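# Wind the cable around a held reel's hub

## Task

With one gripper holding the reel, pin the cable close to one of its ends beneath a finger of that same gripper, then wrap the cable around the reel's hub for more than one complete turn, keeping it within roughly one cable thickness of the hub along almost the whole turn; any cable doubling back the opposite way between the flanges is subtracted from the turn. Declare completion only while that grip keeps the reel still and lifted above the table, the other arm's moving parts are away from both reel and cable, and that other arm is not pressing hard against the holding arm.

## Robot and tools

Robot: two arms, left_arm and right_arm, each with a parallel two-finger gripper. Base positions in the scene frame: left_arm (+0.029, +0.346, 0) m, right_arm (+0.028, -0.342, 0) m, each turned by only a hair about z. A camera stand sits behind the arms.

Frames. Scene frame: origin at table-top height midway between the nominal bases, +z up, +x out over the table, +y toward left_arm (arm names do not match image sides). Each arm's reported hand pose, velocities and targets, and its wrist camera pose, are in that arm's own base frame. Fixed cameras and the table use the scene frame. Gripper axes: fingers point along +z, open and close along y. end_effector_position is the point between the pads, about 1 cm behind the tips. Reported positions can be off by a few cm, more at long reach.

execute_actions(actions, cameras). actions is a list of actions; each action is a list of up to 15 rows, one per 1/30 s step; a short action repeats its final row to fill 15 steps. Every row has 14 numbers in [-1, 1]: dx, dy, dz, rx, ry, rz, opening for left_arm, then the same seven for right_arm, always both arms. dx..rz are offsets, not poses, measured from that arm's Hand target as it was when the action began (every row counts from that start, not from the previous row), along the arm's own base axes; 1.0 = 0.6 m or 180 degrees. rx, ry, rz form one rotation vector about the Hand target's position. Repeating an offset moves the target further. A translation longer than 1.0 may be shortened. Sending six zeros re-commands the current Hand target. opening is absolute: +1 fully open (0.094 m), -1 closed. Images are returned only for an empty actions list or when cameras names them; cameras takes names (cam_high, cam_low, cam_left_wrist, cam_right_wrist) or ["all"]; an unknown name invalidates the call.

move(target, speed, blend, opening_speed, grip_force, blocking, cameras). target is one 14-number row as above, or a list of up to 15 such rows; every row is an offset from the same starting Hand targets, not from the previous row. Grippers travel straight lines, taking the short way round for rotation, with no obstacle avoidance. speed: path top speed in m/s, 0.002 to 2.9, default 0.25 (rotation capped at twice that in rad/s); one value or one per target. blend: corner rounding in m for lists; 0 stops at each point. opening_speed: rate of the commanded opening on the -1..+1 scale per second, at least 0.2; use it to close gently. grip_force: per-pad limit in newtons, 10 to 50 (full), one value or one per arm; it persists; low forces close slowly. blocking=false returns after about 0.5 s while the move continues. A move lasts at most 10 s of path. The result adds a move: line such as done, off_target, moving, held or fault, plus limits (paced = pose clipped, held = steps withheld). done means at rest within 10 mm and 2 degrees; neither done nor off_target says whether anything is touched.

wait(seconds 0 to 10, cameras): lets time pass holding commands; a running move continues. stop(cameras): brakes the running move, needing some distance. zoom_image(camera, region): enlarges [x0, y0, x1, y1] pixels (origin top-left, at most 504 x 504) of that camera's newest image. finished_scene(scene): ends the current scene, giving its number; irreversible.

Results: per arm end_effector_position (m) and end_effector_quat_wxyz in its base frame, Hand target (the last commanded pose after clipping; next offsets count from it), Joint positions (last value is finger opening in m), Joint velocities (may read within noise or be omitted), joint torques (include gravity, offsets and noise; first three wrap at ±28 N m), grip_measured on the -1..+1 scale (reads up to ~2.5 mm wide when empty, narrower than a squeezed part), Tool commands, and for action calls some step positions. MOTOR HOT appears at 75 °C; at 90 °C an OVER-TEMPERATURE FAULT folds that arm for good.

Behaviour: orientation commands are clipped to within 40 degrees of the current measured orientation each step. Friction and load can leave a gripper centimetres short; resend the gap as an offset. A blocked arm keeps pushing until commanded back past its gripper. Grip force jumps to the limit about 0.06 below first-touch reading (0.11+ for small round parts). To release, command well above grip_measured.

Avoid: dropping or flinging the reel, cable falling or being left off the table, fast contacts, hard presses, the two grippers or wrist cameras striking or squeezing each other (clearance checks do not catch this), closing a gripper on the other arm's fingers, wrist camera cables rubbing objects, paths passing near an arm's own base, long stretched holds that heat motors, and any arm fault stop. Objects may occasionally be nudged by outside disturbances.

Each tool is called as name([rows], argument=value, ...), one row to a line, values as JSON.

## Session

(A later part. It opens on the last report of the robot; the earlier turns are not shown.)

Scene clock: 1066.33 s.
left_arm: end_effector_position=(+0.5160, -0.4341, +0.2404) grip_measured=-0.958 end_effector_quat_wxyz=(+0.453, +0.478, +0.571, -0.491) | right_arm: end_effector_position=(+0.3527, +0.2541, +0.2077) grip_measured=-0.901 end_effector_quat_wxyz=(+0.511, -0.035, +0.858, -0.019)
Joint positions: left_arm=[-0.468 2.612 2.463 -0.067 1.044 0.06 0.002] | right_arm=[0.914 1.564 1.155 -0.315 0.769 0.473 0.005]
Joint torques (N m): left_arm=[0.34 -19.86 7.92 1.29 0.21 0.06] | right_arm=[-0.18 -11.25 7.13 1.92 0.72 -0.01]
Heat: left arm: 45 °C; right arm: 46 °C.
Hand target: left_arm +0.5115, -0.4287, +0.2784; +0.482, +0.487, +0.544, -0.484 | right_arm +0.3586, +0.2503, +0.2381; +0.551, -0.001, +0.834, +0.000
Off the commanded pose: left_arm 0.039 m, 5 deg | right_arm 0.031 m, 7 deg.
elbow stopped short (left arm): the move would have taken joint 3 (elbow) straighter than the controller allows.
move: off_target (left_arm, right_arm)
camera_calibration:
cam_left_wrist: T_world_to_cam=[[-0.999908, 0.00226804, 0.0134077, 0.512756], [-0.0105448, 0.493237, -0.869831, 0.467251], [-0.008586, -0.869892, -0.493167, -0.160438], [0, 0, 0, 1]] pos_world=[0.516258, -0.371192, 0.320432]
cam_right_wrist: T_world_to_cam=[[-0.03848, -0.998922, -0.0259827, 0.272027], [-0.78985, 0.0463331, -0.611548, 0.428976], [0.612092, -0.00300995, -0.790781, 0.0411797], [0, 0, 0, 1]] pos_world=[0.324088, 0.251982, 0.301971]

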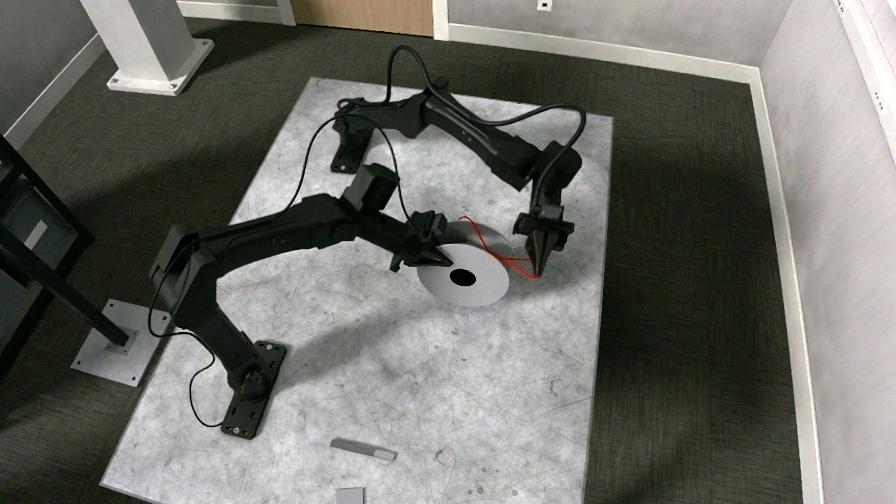

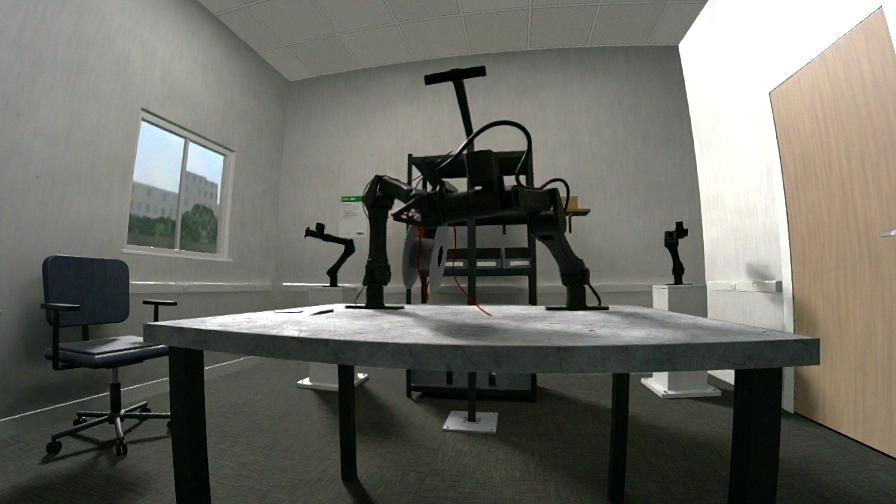

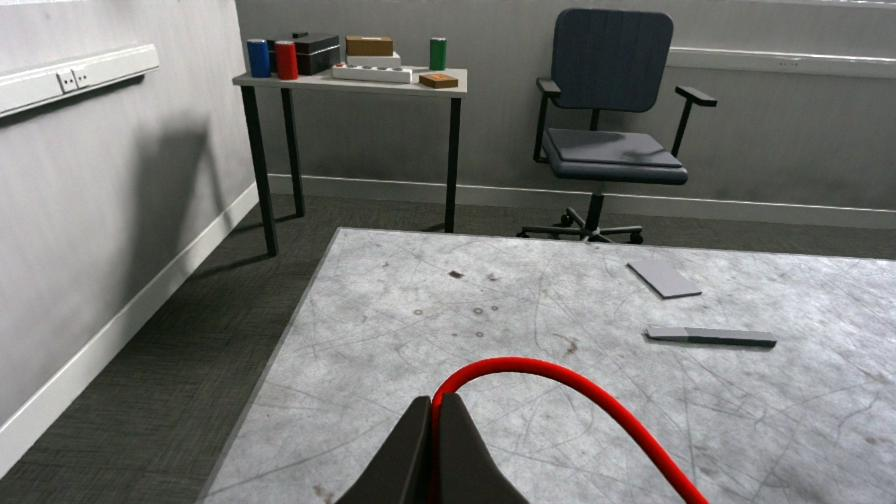

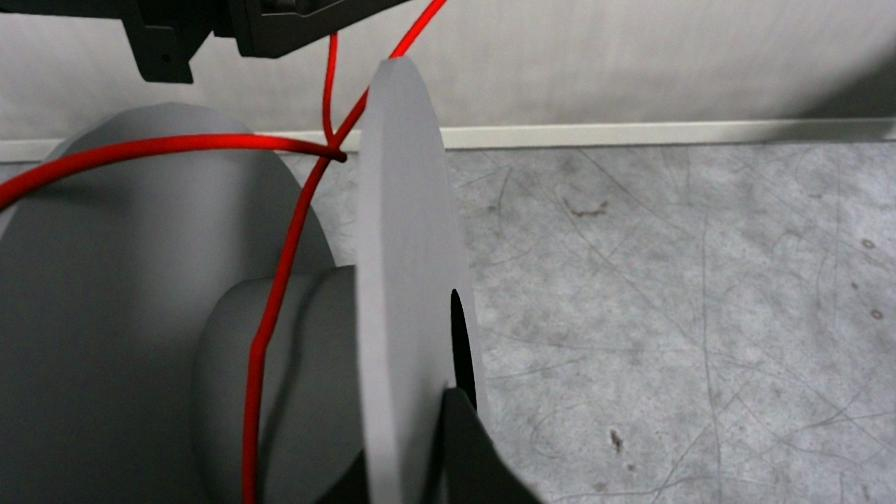

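move([
  [0.05,0.02,-0.12,0,0,0,-1,0,0,0.03,0,0,0,-1],
  [0.05,0.02,-0.22,0,0,0,-1,0,0,0.12,0,0,0,-1],
], speed=0.07, blend=[0.03,0], cameras=["cam_low","cam_right_wrist","cam_high"])

zoom_image(camera="cam_low", region=[380, 130, 560, 310])

Scene clock: 1080.43 s.
left_arm: end_effector_position=(+0.5404, -0.4201, +0.1485) grip_measured=-0.958 end_effector_quat_wxyz=(+0.475, +0.482, +0.554, -0.486) | right_arm: end_effector_position=(+0.3511, +0.2518, +0.2644) grip_measured=-0.901 end_effector_quat_wxyz=(+0.506, -0.039, +0.861, -0.026)
Joint positions: left_arm=[-0.428 2.753 2.334 0.256 1.079 0.064 0.002] | right_arm=[0.914 1.552 1.379 -0.571 0.769 0.471 0.005]
Joint torques (N m): left_arm=[0.65 -15.13 7.6 1.29 0.22 0.11] | right_arm=[-0.12 -10.5 11.73 1.7 0.72 0]
Heat: left arm: 48 °C; right arm: 47 °C.
Hand target: left_arm +0.5416, -0.4166, +0.1464; +0.483, +0.487, +0.544, -0.484 | right_arm +0.3586, +0.2502, +0.3102; +0.551, +0.000, +0.834, +0.000
Off the commanded pose: left_arm 0.004 m, 2 deg | right_arm 0.046 m, 8 deg.
move: off_target (right_arm)
camera_calibration:
cam_right_wrist: T_world_to_cam=[[-0.0383053, -0.99923, -0.00843406, 0.266591], [-0.796708, 0.035634, -0.603312, 0.465384], [0.603149, -0.0163906, -0.79746, 0.0953501], [0, 0, 0, 1]] pos_world=[0.323477, 0.251366, 0.359058]
Images, in order (width x height): cam_high 896x504, cam_low 896x504, cam_right_wrist 896x504.

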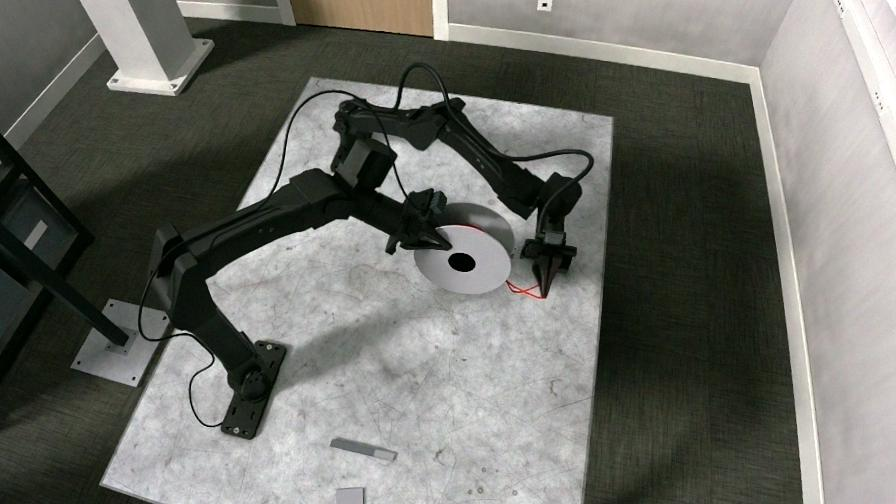

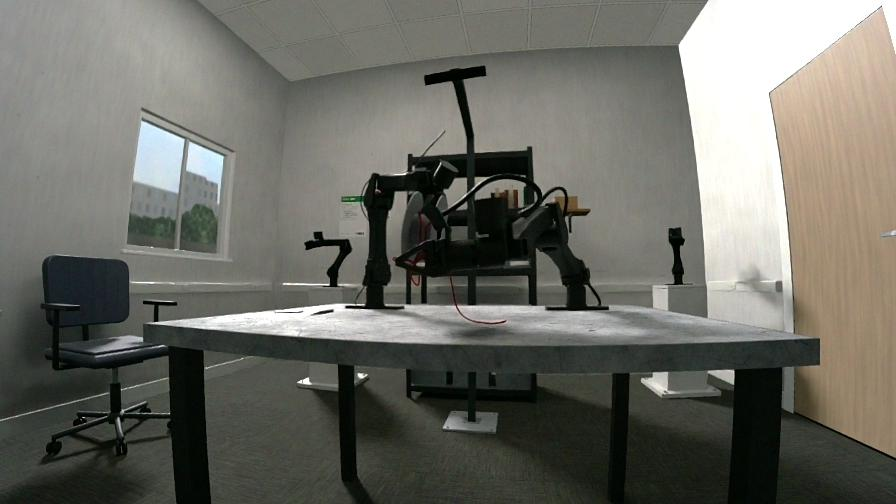

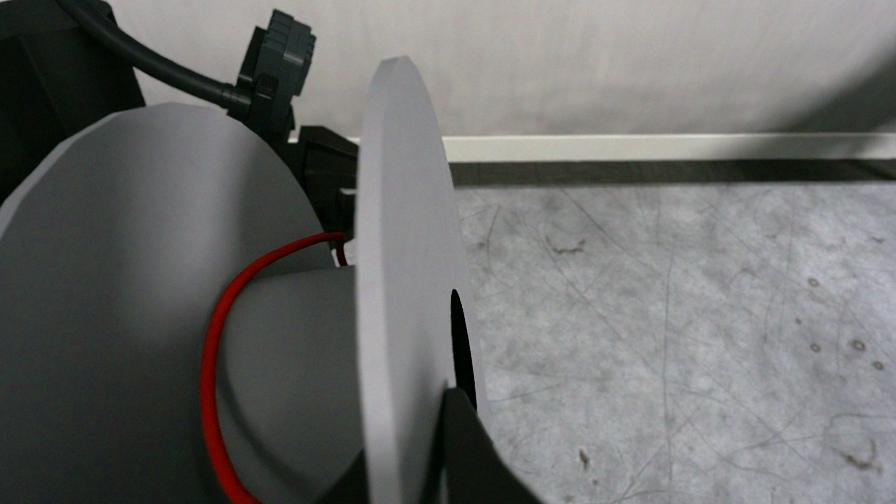

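Scaled by 2.800 from the camera's 896x504 image, which has a finer 1280x720 frame.

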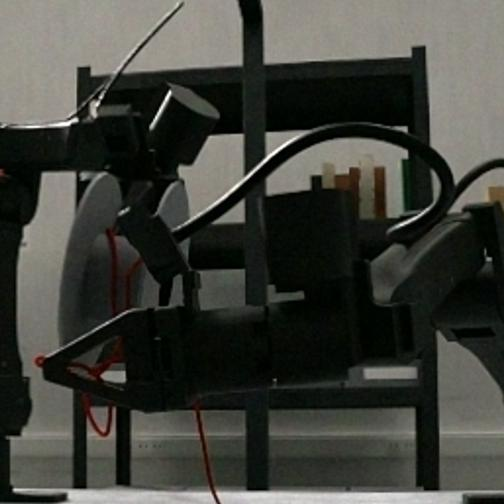

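move([
  [-0.0,0.0,-0.08,0,0,0,-1,0,0,0.03,0,0,0,-1],
], speed=0.05, cameras=["cam_low","cam_right_wrist","cam_left_wrist"])

zoom_image(camera="cam_low", region=[380, 150, 520, 290])

Scene clock: 1091.83 s.
left_arm: end_effector_position=(+0.5408, -0.4203, +0.1019) grip_measured=-0.958 end_effector_quat_wxyz=(+0.476, +0.482, +0.553, -0.486) | right_arm: end_effector_position=(+0.3504, +0.2509, +0.2863) grip_measured=-0.901 end_effector_quat_wxyz=(+0.509, -0.037, +0.860, -0.023)
Joint positions: left_arm=[-0.428 2.831 2.3 0.371 1.08 0.064 0.002] | right_arm=[0.914 1.552 1.462 -0.644 0.769 0.471 0.005]
Joint torques (N m): left_arm=[0.65 -15.08 7.35 1.3 0.23 0.13] | right_arm=[-0.08 -9.18 11.97 1.71 0.72 -0.01]
Heat: left arm: 48 °C; right arm: 50 °C.
Hand target: left_arm +0.5415, -0.4166, +0.0983; +0.482, +0.487, +0.544, -0.484 | right_arm +0.3586, +0.2502, +0.3282; +0.551, +0.000, +0.834, +0.000
Off the commanded pose: left_arm 0.005 m, 1 deg | right_arm 0.043 m, 8 deg.
move: off_target (right_arm)
camera_calibration:
cam_left_wrist: T_world_to_cam=[[-0.99931, -0.00295947, -0.0370208, 0.541987], [0.0313487, 0.467272, -0.883558, 0.308005], [0.0199136, -0.884109, -0.466856, -0.240586], [0, 0, 0, 1]] pos_world=[0.536748, -0.355022, 0.179886]
cam_right_wrist: T_world_to_cam=[[-0.0382814, -0.999145, -0.0156171, 0.267942], [-0.793459, 0.0398933, -0.607315, 0.476992], [0.607419, -0.0108573, -0.794308, 0.109395], [0, 0, 0, 1]] pos_world=[0.322282, 0.249872, 0.380763]
Images, in order (width x height): cam_low 896x504, cam_left_wrist 896x504, cam_right_wrist 896x504.

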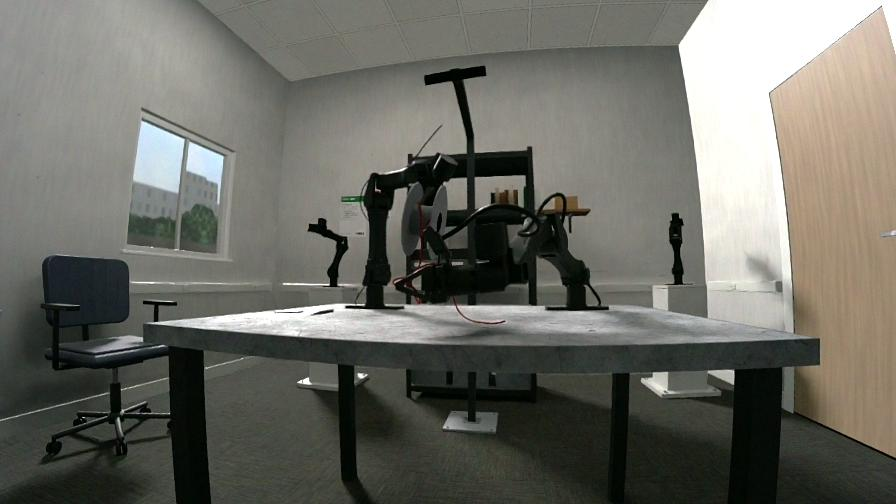

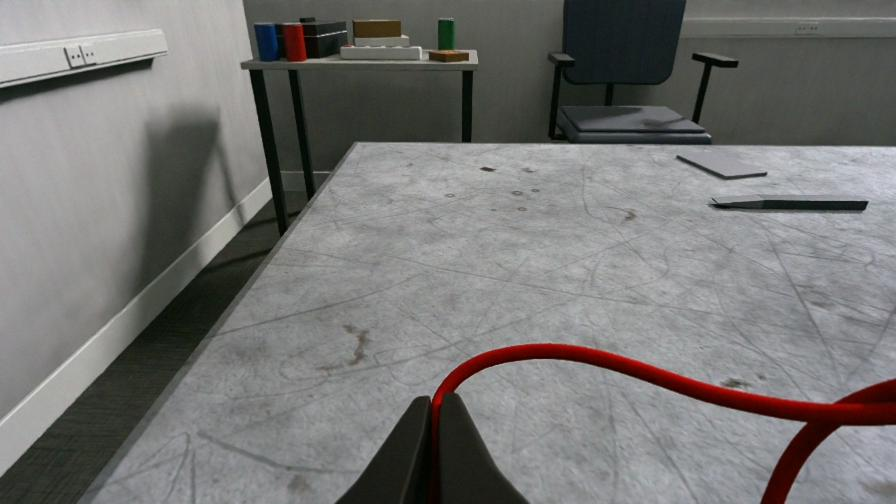

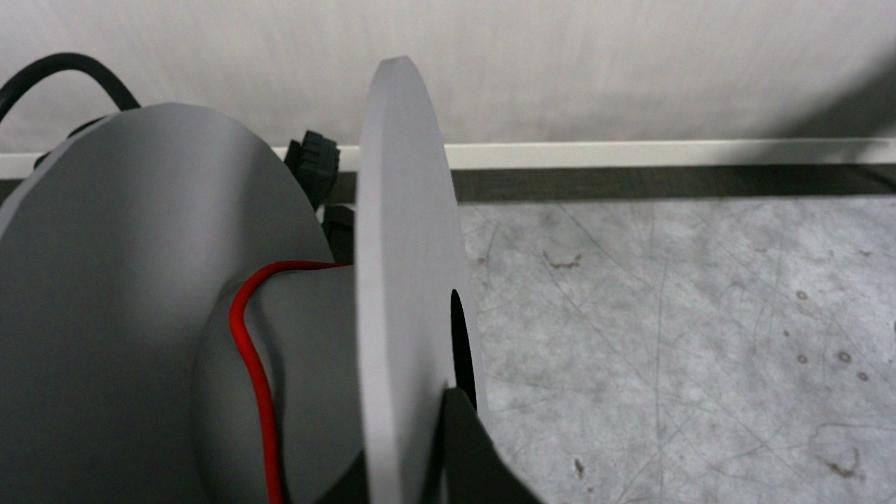

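Scaled by 3.600 from the camera's 896x504 image, which has a finer 1280x720 frame.

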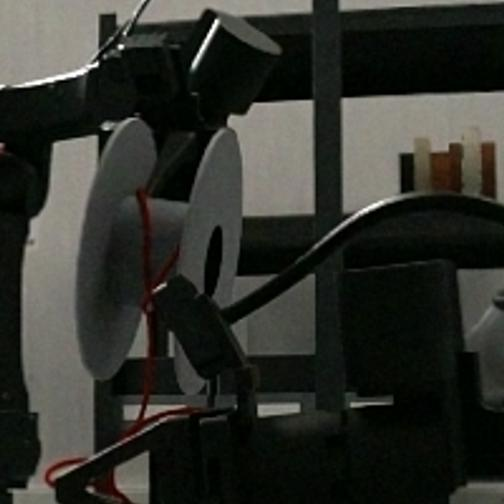

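move(target=[0,0,-0.03,0,0,0,-1,0,0,0.04,0,0,0,-1], speed=0.08, cameras=["all"])

zoom_image(camera="cam_low", region=[380, 100, 560, 300])

zoom_image(camera="cam_right_wrist", region=[100, 150, 500, 504])

Scene clock: 1122.93 s.
left_arm: end_effector_position=(+0.5405, -0.4203, +0.0827) grip_measured=-0.958 end_effector_quat_wxyz=(+0.475, +0.482, +0.553, -0.486) | right_arm: end_effector_position=(+0.3506, +0.2509, +0.3172) grip_measured=-0.901 end_effector_quat_wxyz=(+0.513, -0.034, +0.857, -0.019)
Joint positions: left_arm=[-0.428 2.87 2.3 0.408 1.081 0.064 0.002] | right_arm=[0.914 1.567 1.592 -0.744 0.771 0.471 0.005]
Joint torques (N m): left_arm=[0.68 -15.06 7.68 1.25 0.2 0.1] | right_arm=[-0.08 -8.13 11.37 1.74 0.7 0]
Heat: left arm: 48 °C; right arm: 49 °C.
Hand target: left_arm +0.5415, -0.4166, +0.0801; +0.482, +0.487, +0.544, -0.484 | right_arm +0.3586, +0.2503, +0.3522; +0.551, +0.000, +0.834, +0.000
Off the commanded pose: left_arm 0.005 m, 1 deg | right_arm 0.036 m, 7 deg.
move: off_target (right_arm)
camera_calibration:
cam_left_wrist: T_world_to_cam=[[-0.999354, -0.00184749, -0.0358879, 0.541419], [0.0308616, 0.467495, -0.883457, 0.291456], [0.0184096, -0.883994, -0.467136, -0.248611], [0, 0, 0, 1]] pos_world=[0.536652, -0.355024, 0.160785]
cam_right_wrist: T_world_to_cam=[[-0.0390116, -0.998862, -0.0274311, 0.272227], [-0.787105, 0.0476299, -0.614978, 0.494186], [0.615584, -0.0024001, -0.788067, 0.126876], [0, 0, 0, 1]] pos_world=[0.321493, 0.248684, 0.411368]

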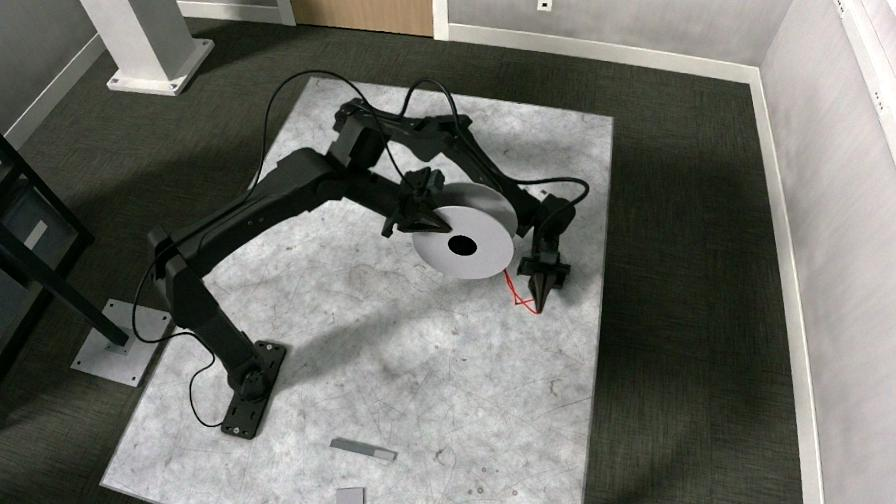

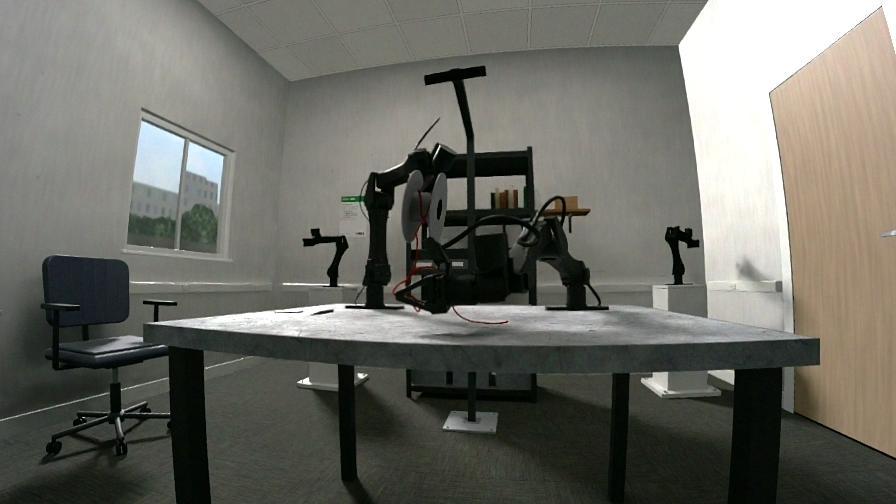

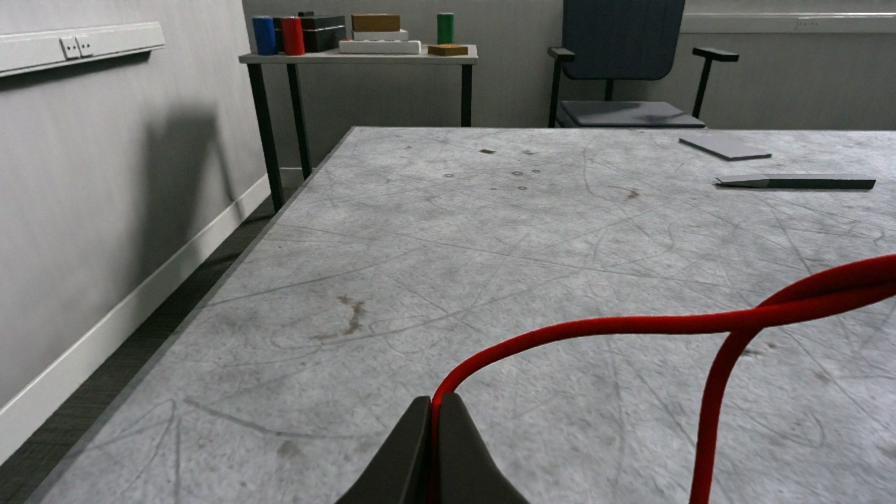

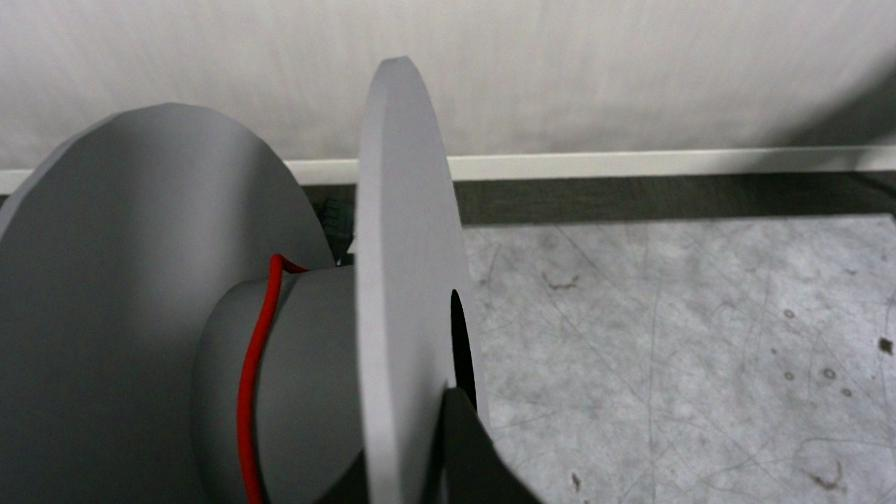

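Scaled by 2.520 from the camera's 896x504 image, which has a finer 1280x720 frame.

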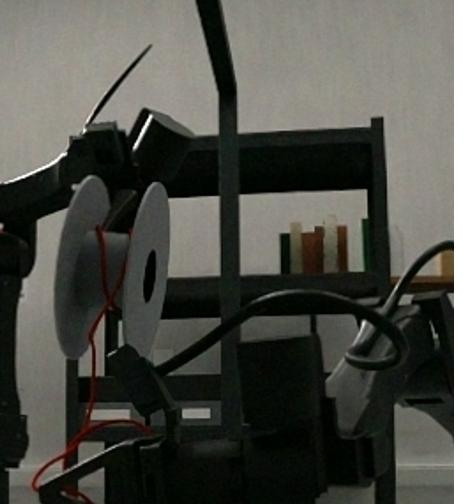

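Scaled by 1.260 from the camera's 896x504 image, which has a finer 1280x720 frame.

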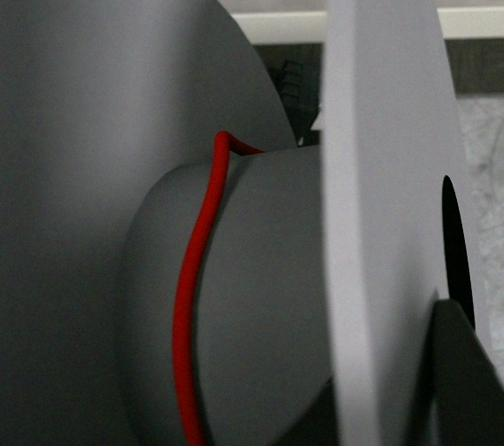

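zoom_image(camera="cam_low", region=[380, 160, 520, 330])

zoom_image(camera="cam_high", region=[380, 160, 600, 330])

zoom_image(camera="cam_left_wrist", region=[600, 200, 896, 504])

Scaled by 2.965 from the camera's 896x504 image, which has a finer 1280x720 frame.

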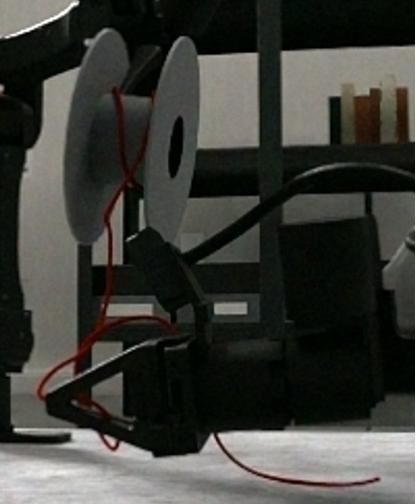

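Scaled by 2.291 from the camera's 896x504 image, which has a finer 1280x720 frame.

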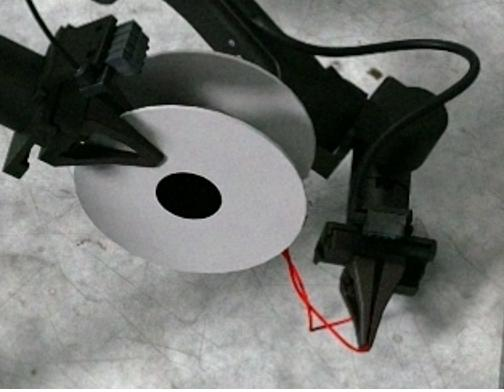

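Scaled by 1.658 from the camera's 896x504 image, which has a finer 1280x720 frame.

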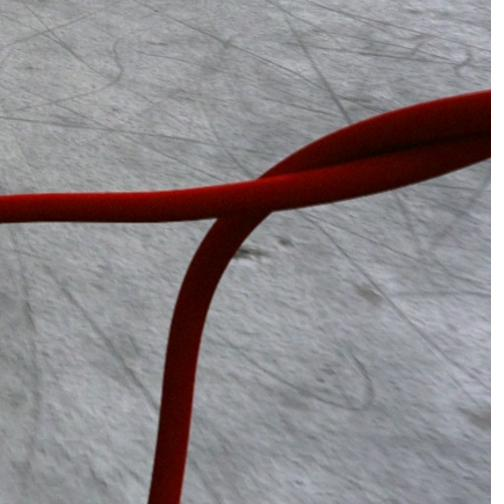

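zoom_image(camera="cam_low", region=[396, 165, 456, 245])

zoom_image(camera="cam_low", region=[385, 245, 515, 330])

zoom_image(camera="cam_high", region=[490, 250, 580, 330])

zoom_image(camera="cam_right_wrist", region=[200, 400, 500, 504])

Scaled by 6.300 from the camera's 896x504 image, which has a finer 1280x720 frame.

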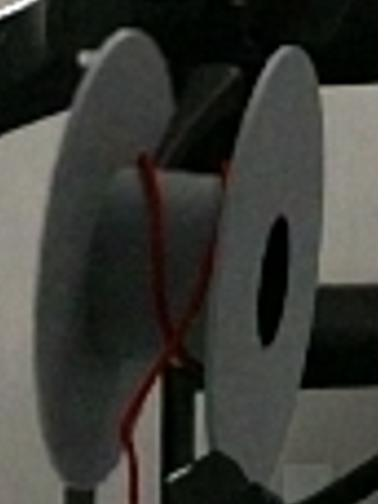

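Scaled by 3.877 from the camera's 896x504 image, which has a finer 1280x720 frame.

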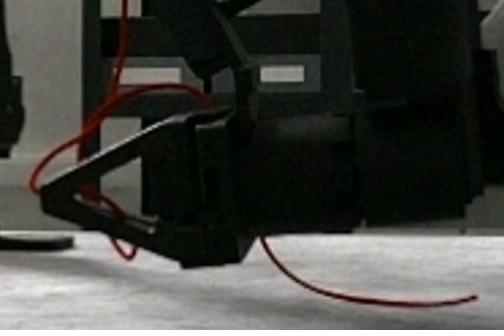

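Scaled by 5.600 from the camera's 896x504 image, which has a finer 1280x720 frame.

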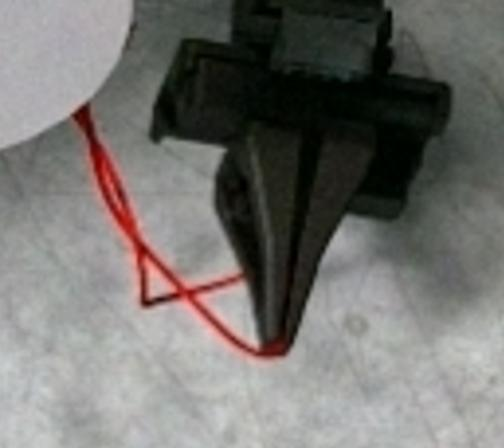

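Scaled by 1.680 from the camera's 896x504 image, which has a finer 1280x720 frame.

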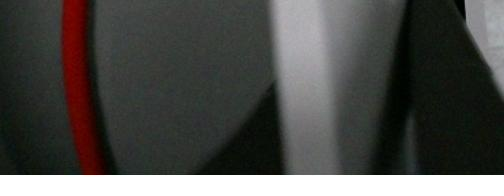

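move(target=[0.1,0,0,0,0,0,-1,0,0,0.06,0,0,0,-1], speed=0.1, cameras=["all"])

zoom_image(camera="cam_low", region=[385, 145, 515, 330])

zoom_image(camera="cam_high", region=[460, 200, 610, 340])

Scene clock: 1201.07 s.
left_arm: end_effector_position=(+0.5937, -0.4165, +0.0897) grip_measured=-0.958 end_effector_quat_wxyz=(+0.530, +0.447, +0.571, -0.440) | right_arm: end_effector_position=(+0.3494, +0.2488, +0.3422) grip_measured=-0.901 end_effector_quat_wxyz=(+0.501, -0.044, +0.864, -0.035)
Joint positions: left_arm=[-0.41 3.117 2.798 0.231 0.947 0.043 0.002] | right_arm=[0.914 1.625 1.785 -0.925 0.772 0.468 0.005]
Joint torques (N m): left_arm=[-0.16 -14.97 10.26 0.84 -0.35 0.02] | right_arm=[0.03 -9.05 12.22 1.91 0.71 0.04]
Heat: left arm: 54 °C; right arm: 56 °C.
Hand target: left_arm +0.6015, -0.4167, +0.0803; +0.482, +0.487, +0.544, -0.484 | right_arm +0.3586, +0.2502, +0.3882; +0.551, +0.000, +0.834, +0.000
Off the commanded pose: left_arm 0.012 m, 9 deg | right_arm 0.047 m, 9 deg.
joint sent to its limit (left arm) — joint 2 (shoulder), upper limit. The joint targets are off in orientation, not in position.
move: off_target (left_arm, right_arm)
camera_calibration:
cam_left_wrist: T_world_to_cam=[[-0.984145, -0.15413, -0.0877679, 0.526984], [0.00819134, 0.454812, -0.89055, 0.303042], [0.177179, -0.877149, -0.446338, -0.336251], [0, 0, 0, 1]] pos_world=[0.575722, -0.351545, 0.166045]
cam_right_wrist: T_world_to_cam=[[-0.0388628, -0.999163, 0.0127932, 0.257095], [-0.803928, 0.0236603, -0.594255, 0.513552], [0.593455, -0.0333792, -0.804175, 0.168309], [0, 0, 0, 1]] pos_world=[0.322967, 0.250347, 0.437242]

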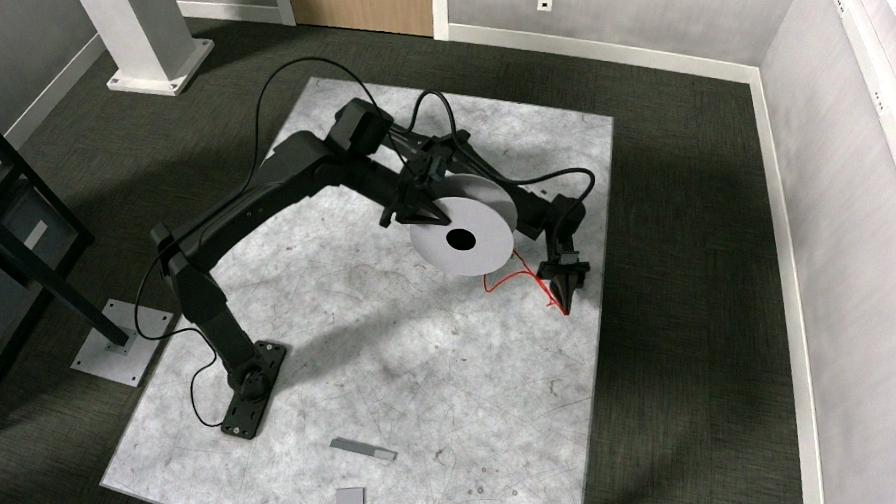

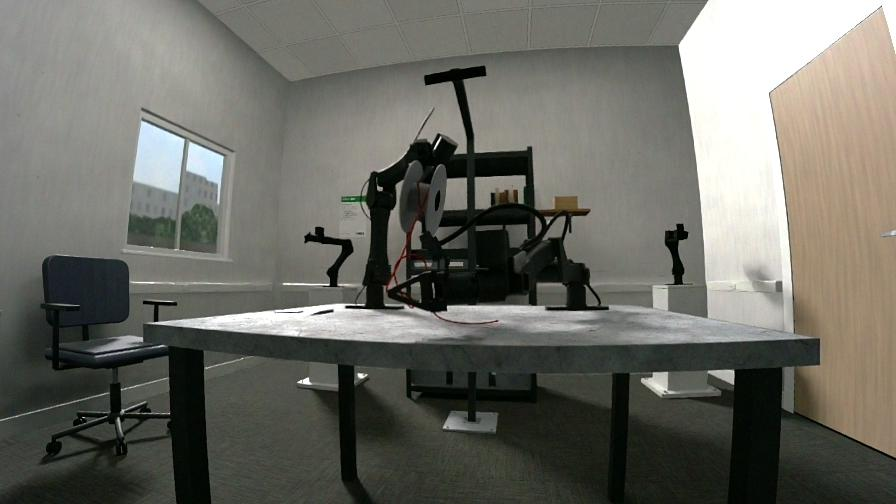

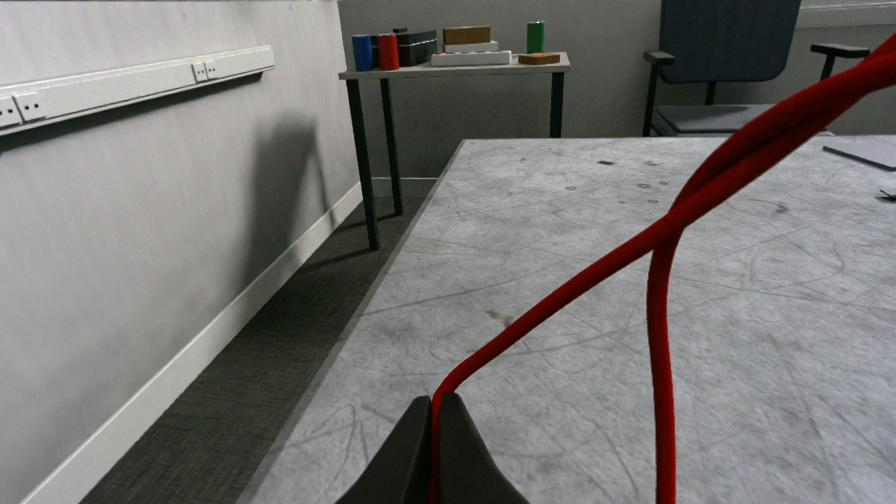

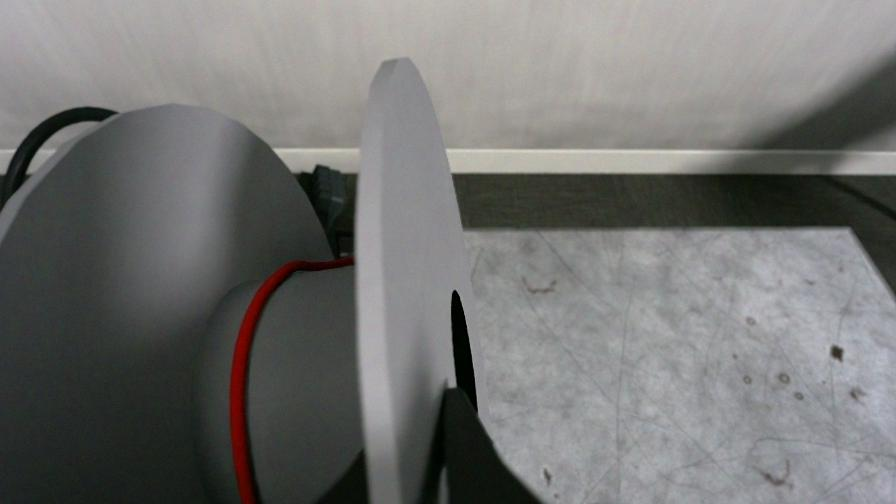

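Scaled by 2.724 from the camera's 896x504 image, which has a finer 1280x720 frame.

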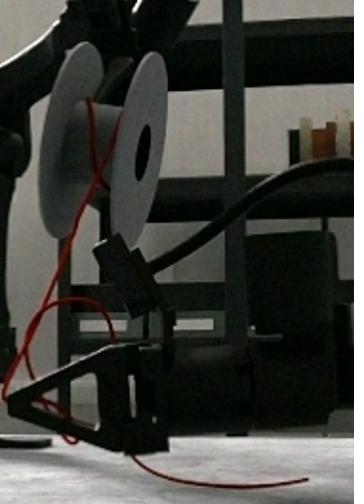

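Scaled by 3.360 from the camera's 896x504 image, which has a finer 1280x720 frame.

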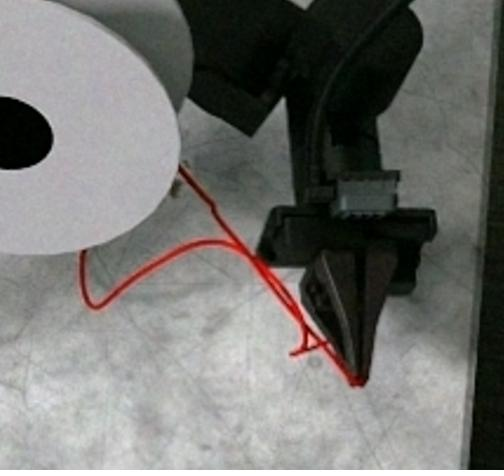

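move(target=[0,0,-0.03,0,0,0,-1,-0.15,0,0,0,0,0,-1], speed=0.08, cameras=["all"])

zoom_image(camera="cam_low", region=[385, 145, 515, 330])

zoom_image(camera="cam_high", region=[460, 200, 610, 340])

Scene clock: 1220.17 s.
left_arm: end_effector_position=(+0.5650, -0.4253, +0.0992) grip_measured=-0.958 end_effector_quat_wxyz=(+0.517, +0.494, +0.513, -0.474) | right_arm: end_effector_position=(+0.2748, +0.2511, +0.3331) grip_measured=-0.901 end_effector_quat_wxyz=(+0.489, -0.049, +0.868, -0.067)
Joint positions: left_arm=[-0.419 3.117 2.795 0.29 1.089 0.054 0.002] | right_arm=[1.138 1.589 1.774 -1.232 0.937 0.756 0.005]
Joint torques (N m): left_arm=[1.95 -14.79 5.48 0.45 -1.27 0.19] | right_arm=[2.99 -14.39 9.07 1.64 1.1 0.14]
Heat: left arm: 52 °C; right arm: 54 °C.
Hand target: left_arm +0.6016, -0.4165, +0.0624; +0.483, +0.487, +0.544, -0.484 | right_arm +0.2686, +0.2502, +0.3881; +0.551, -0.001, +0.834, +0.000
Off the commanded pose: left_arm 0.053 m, 6 deg | right_arm 0.055 m, 13 deg.
joint sent to its limit (left arm) — joint 2 (shoulder), upper limit. The joint targets are off in position and orientation.
move: off_target (left_arm, right_arm)
camera_calibration:
cam_left_wrist: T_world_to_cam=[[-0.989665, -0.00755854, -0.143198, 0.569257], [0.126893, 0.418964, -0.899092, 0.234346], [0.0667905, -0.907971, -0.413675, -0.288695], [0, 0, 0, 1]] pos_world=[0.55292, -0.356007, 0.172789]
cam_right_wrist: T_world_to_cam=[[-0.0627649, -0.995249, 0.0744323, 0.241626], [-0.81664, 0.00834201, -0.577087, 0.449686], [0.573725, -0.0970052, -0.813284, 0.229756], [0, 0, 0, 1]] pos_world=[0.25058, 0.259015, 0.42838]

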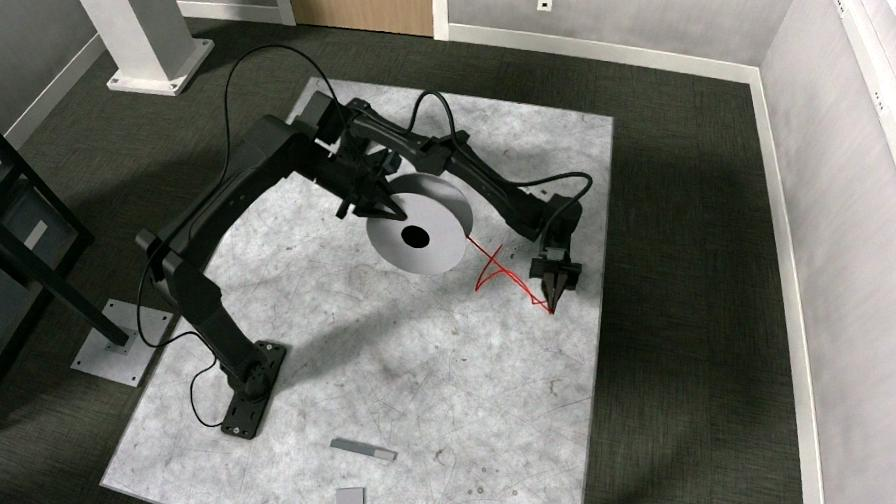

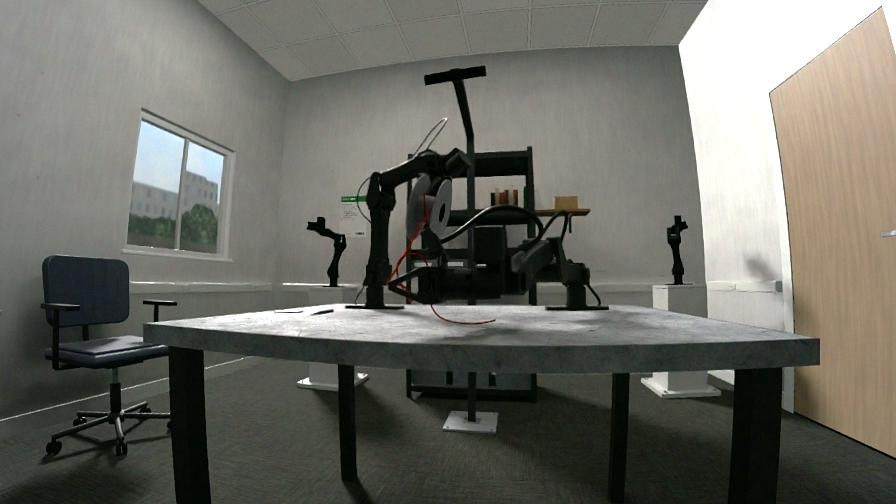

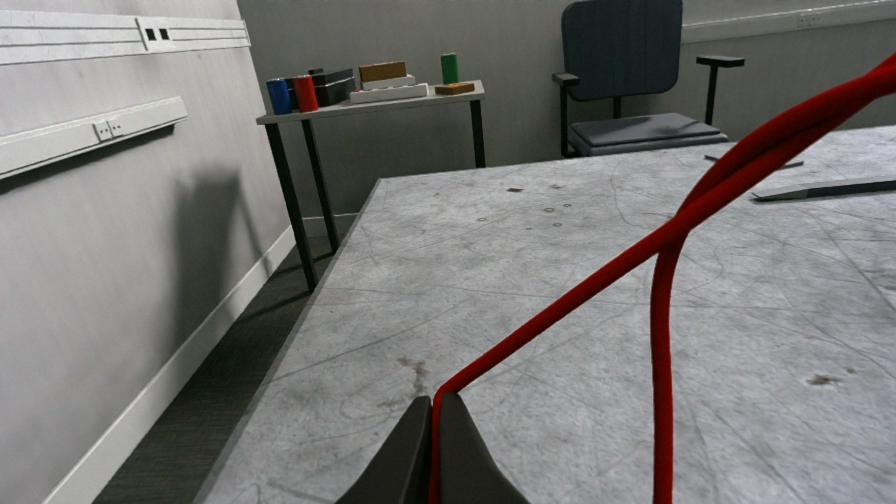

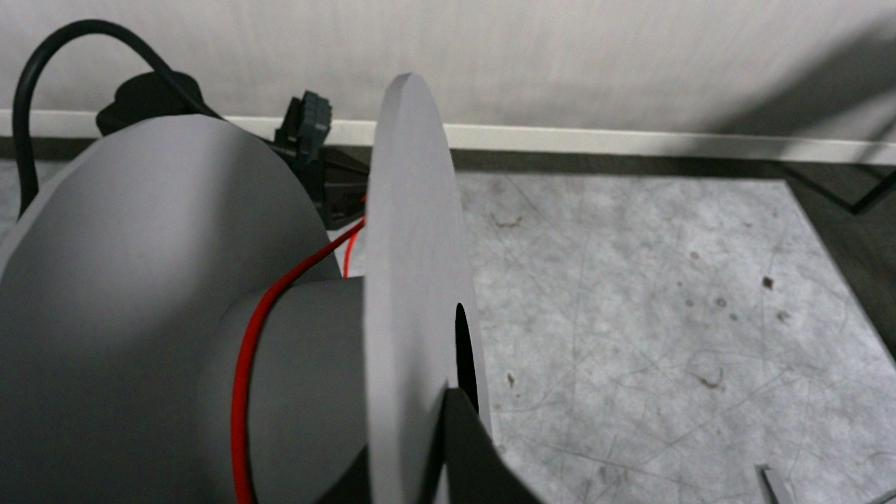

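Scaled by 2.724 from the camera's 896x504 image, which has a finer 1280x720 frame.

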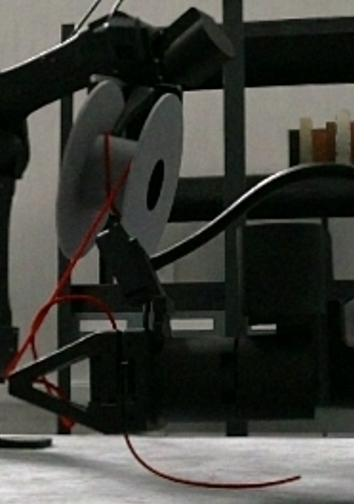

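Scaled by 3.360 from the camera's 896x504 image, which has a finer 1280x720 frame.

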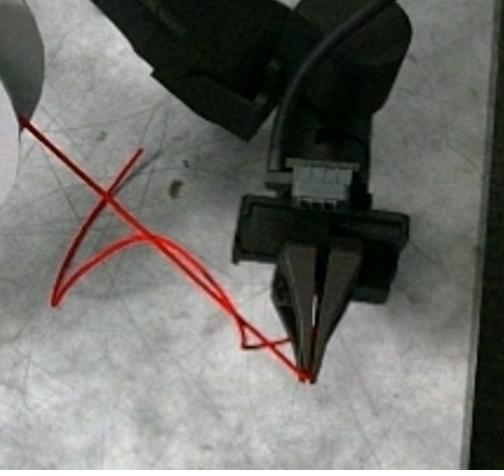

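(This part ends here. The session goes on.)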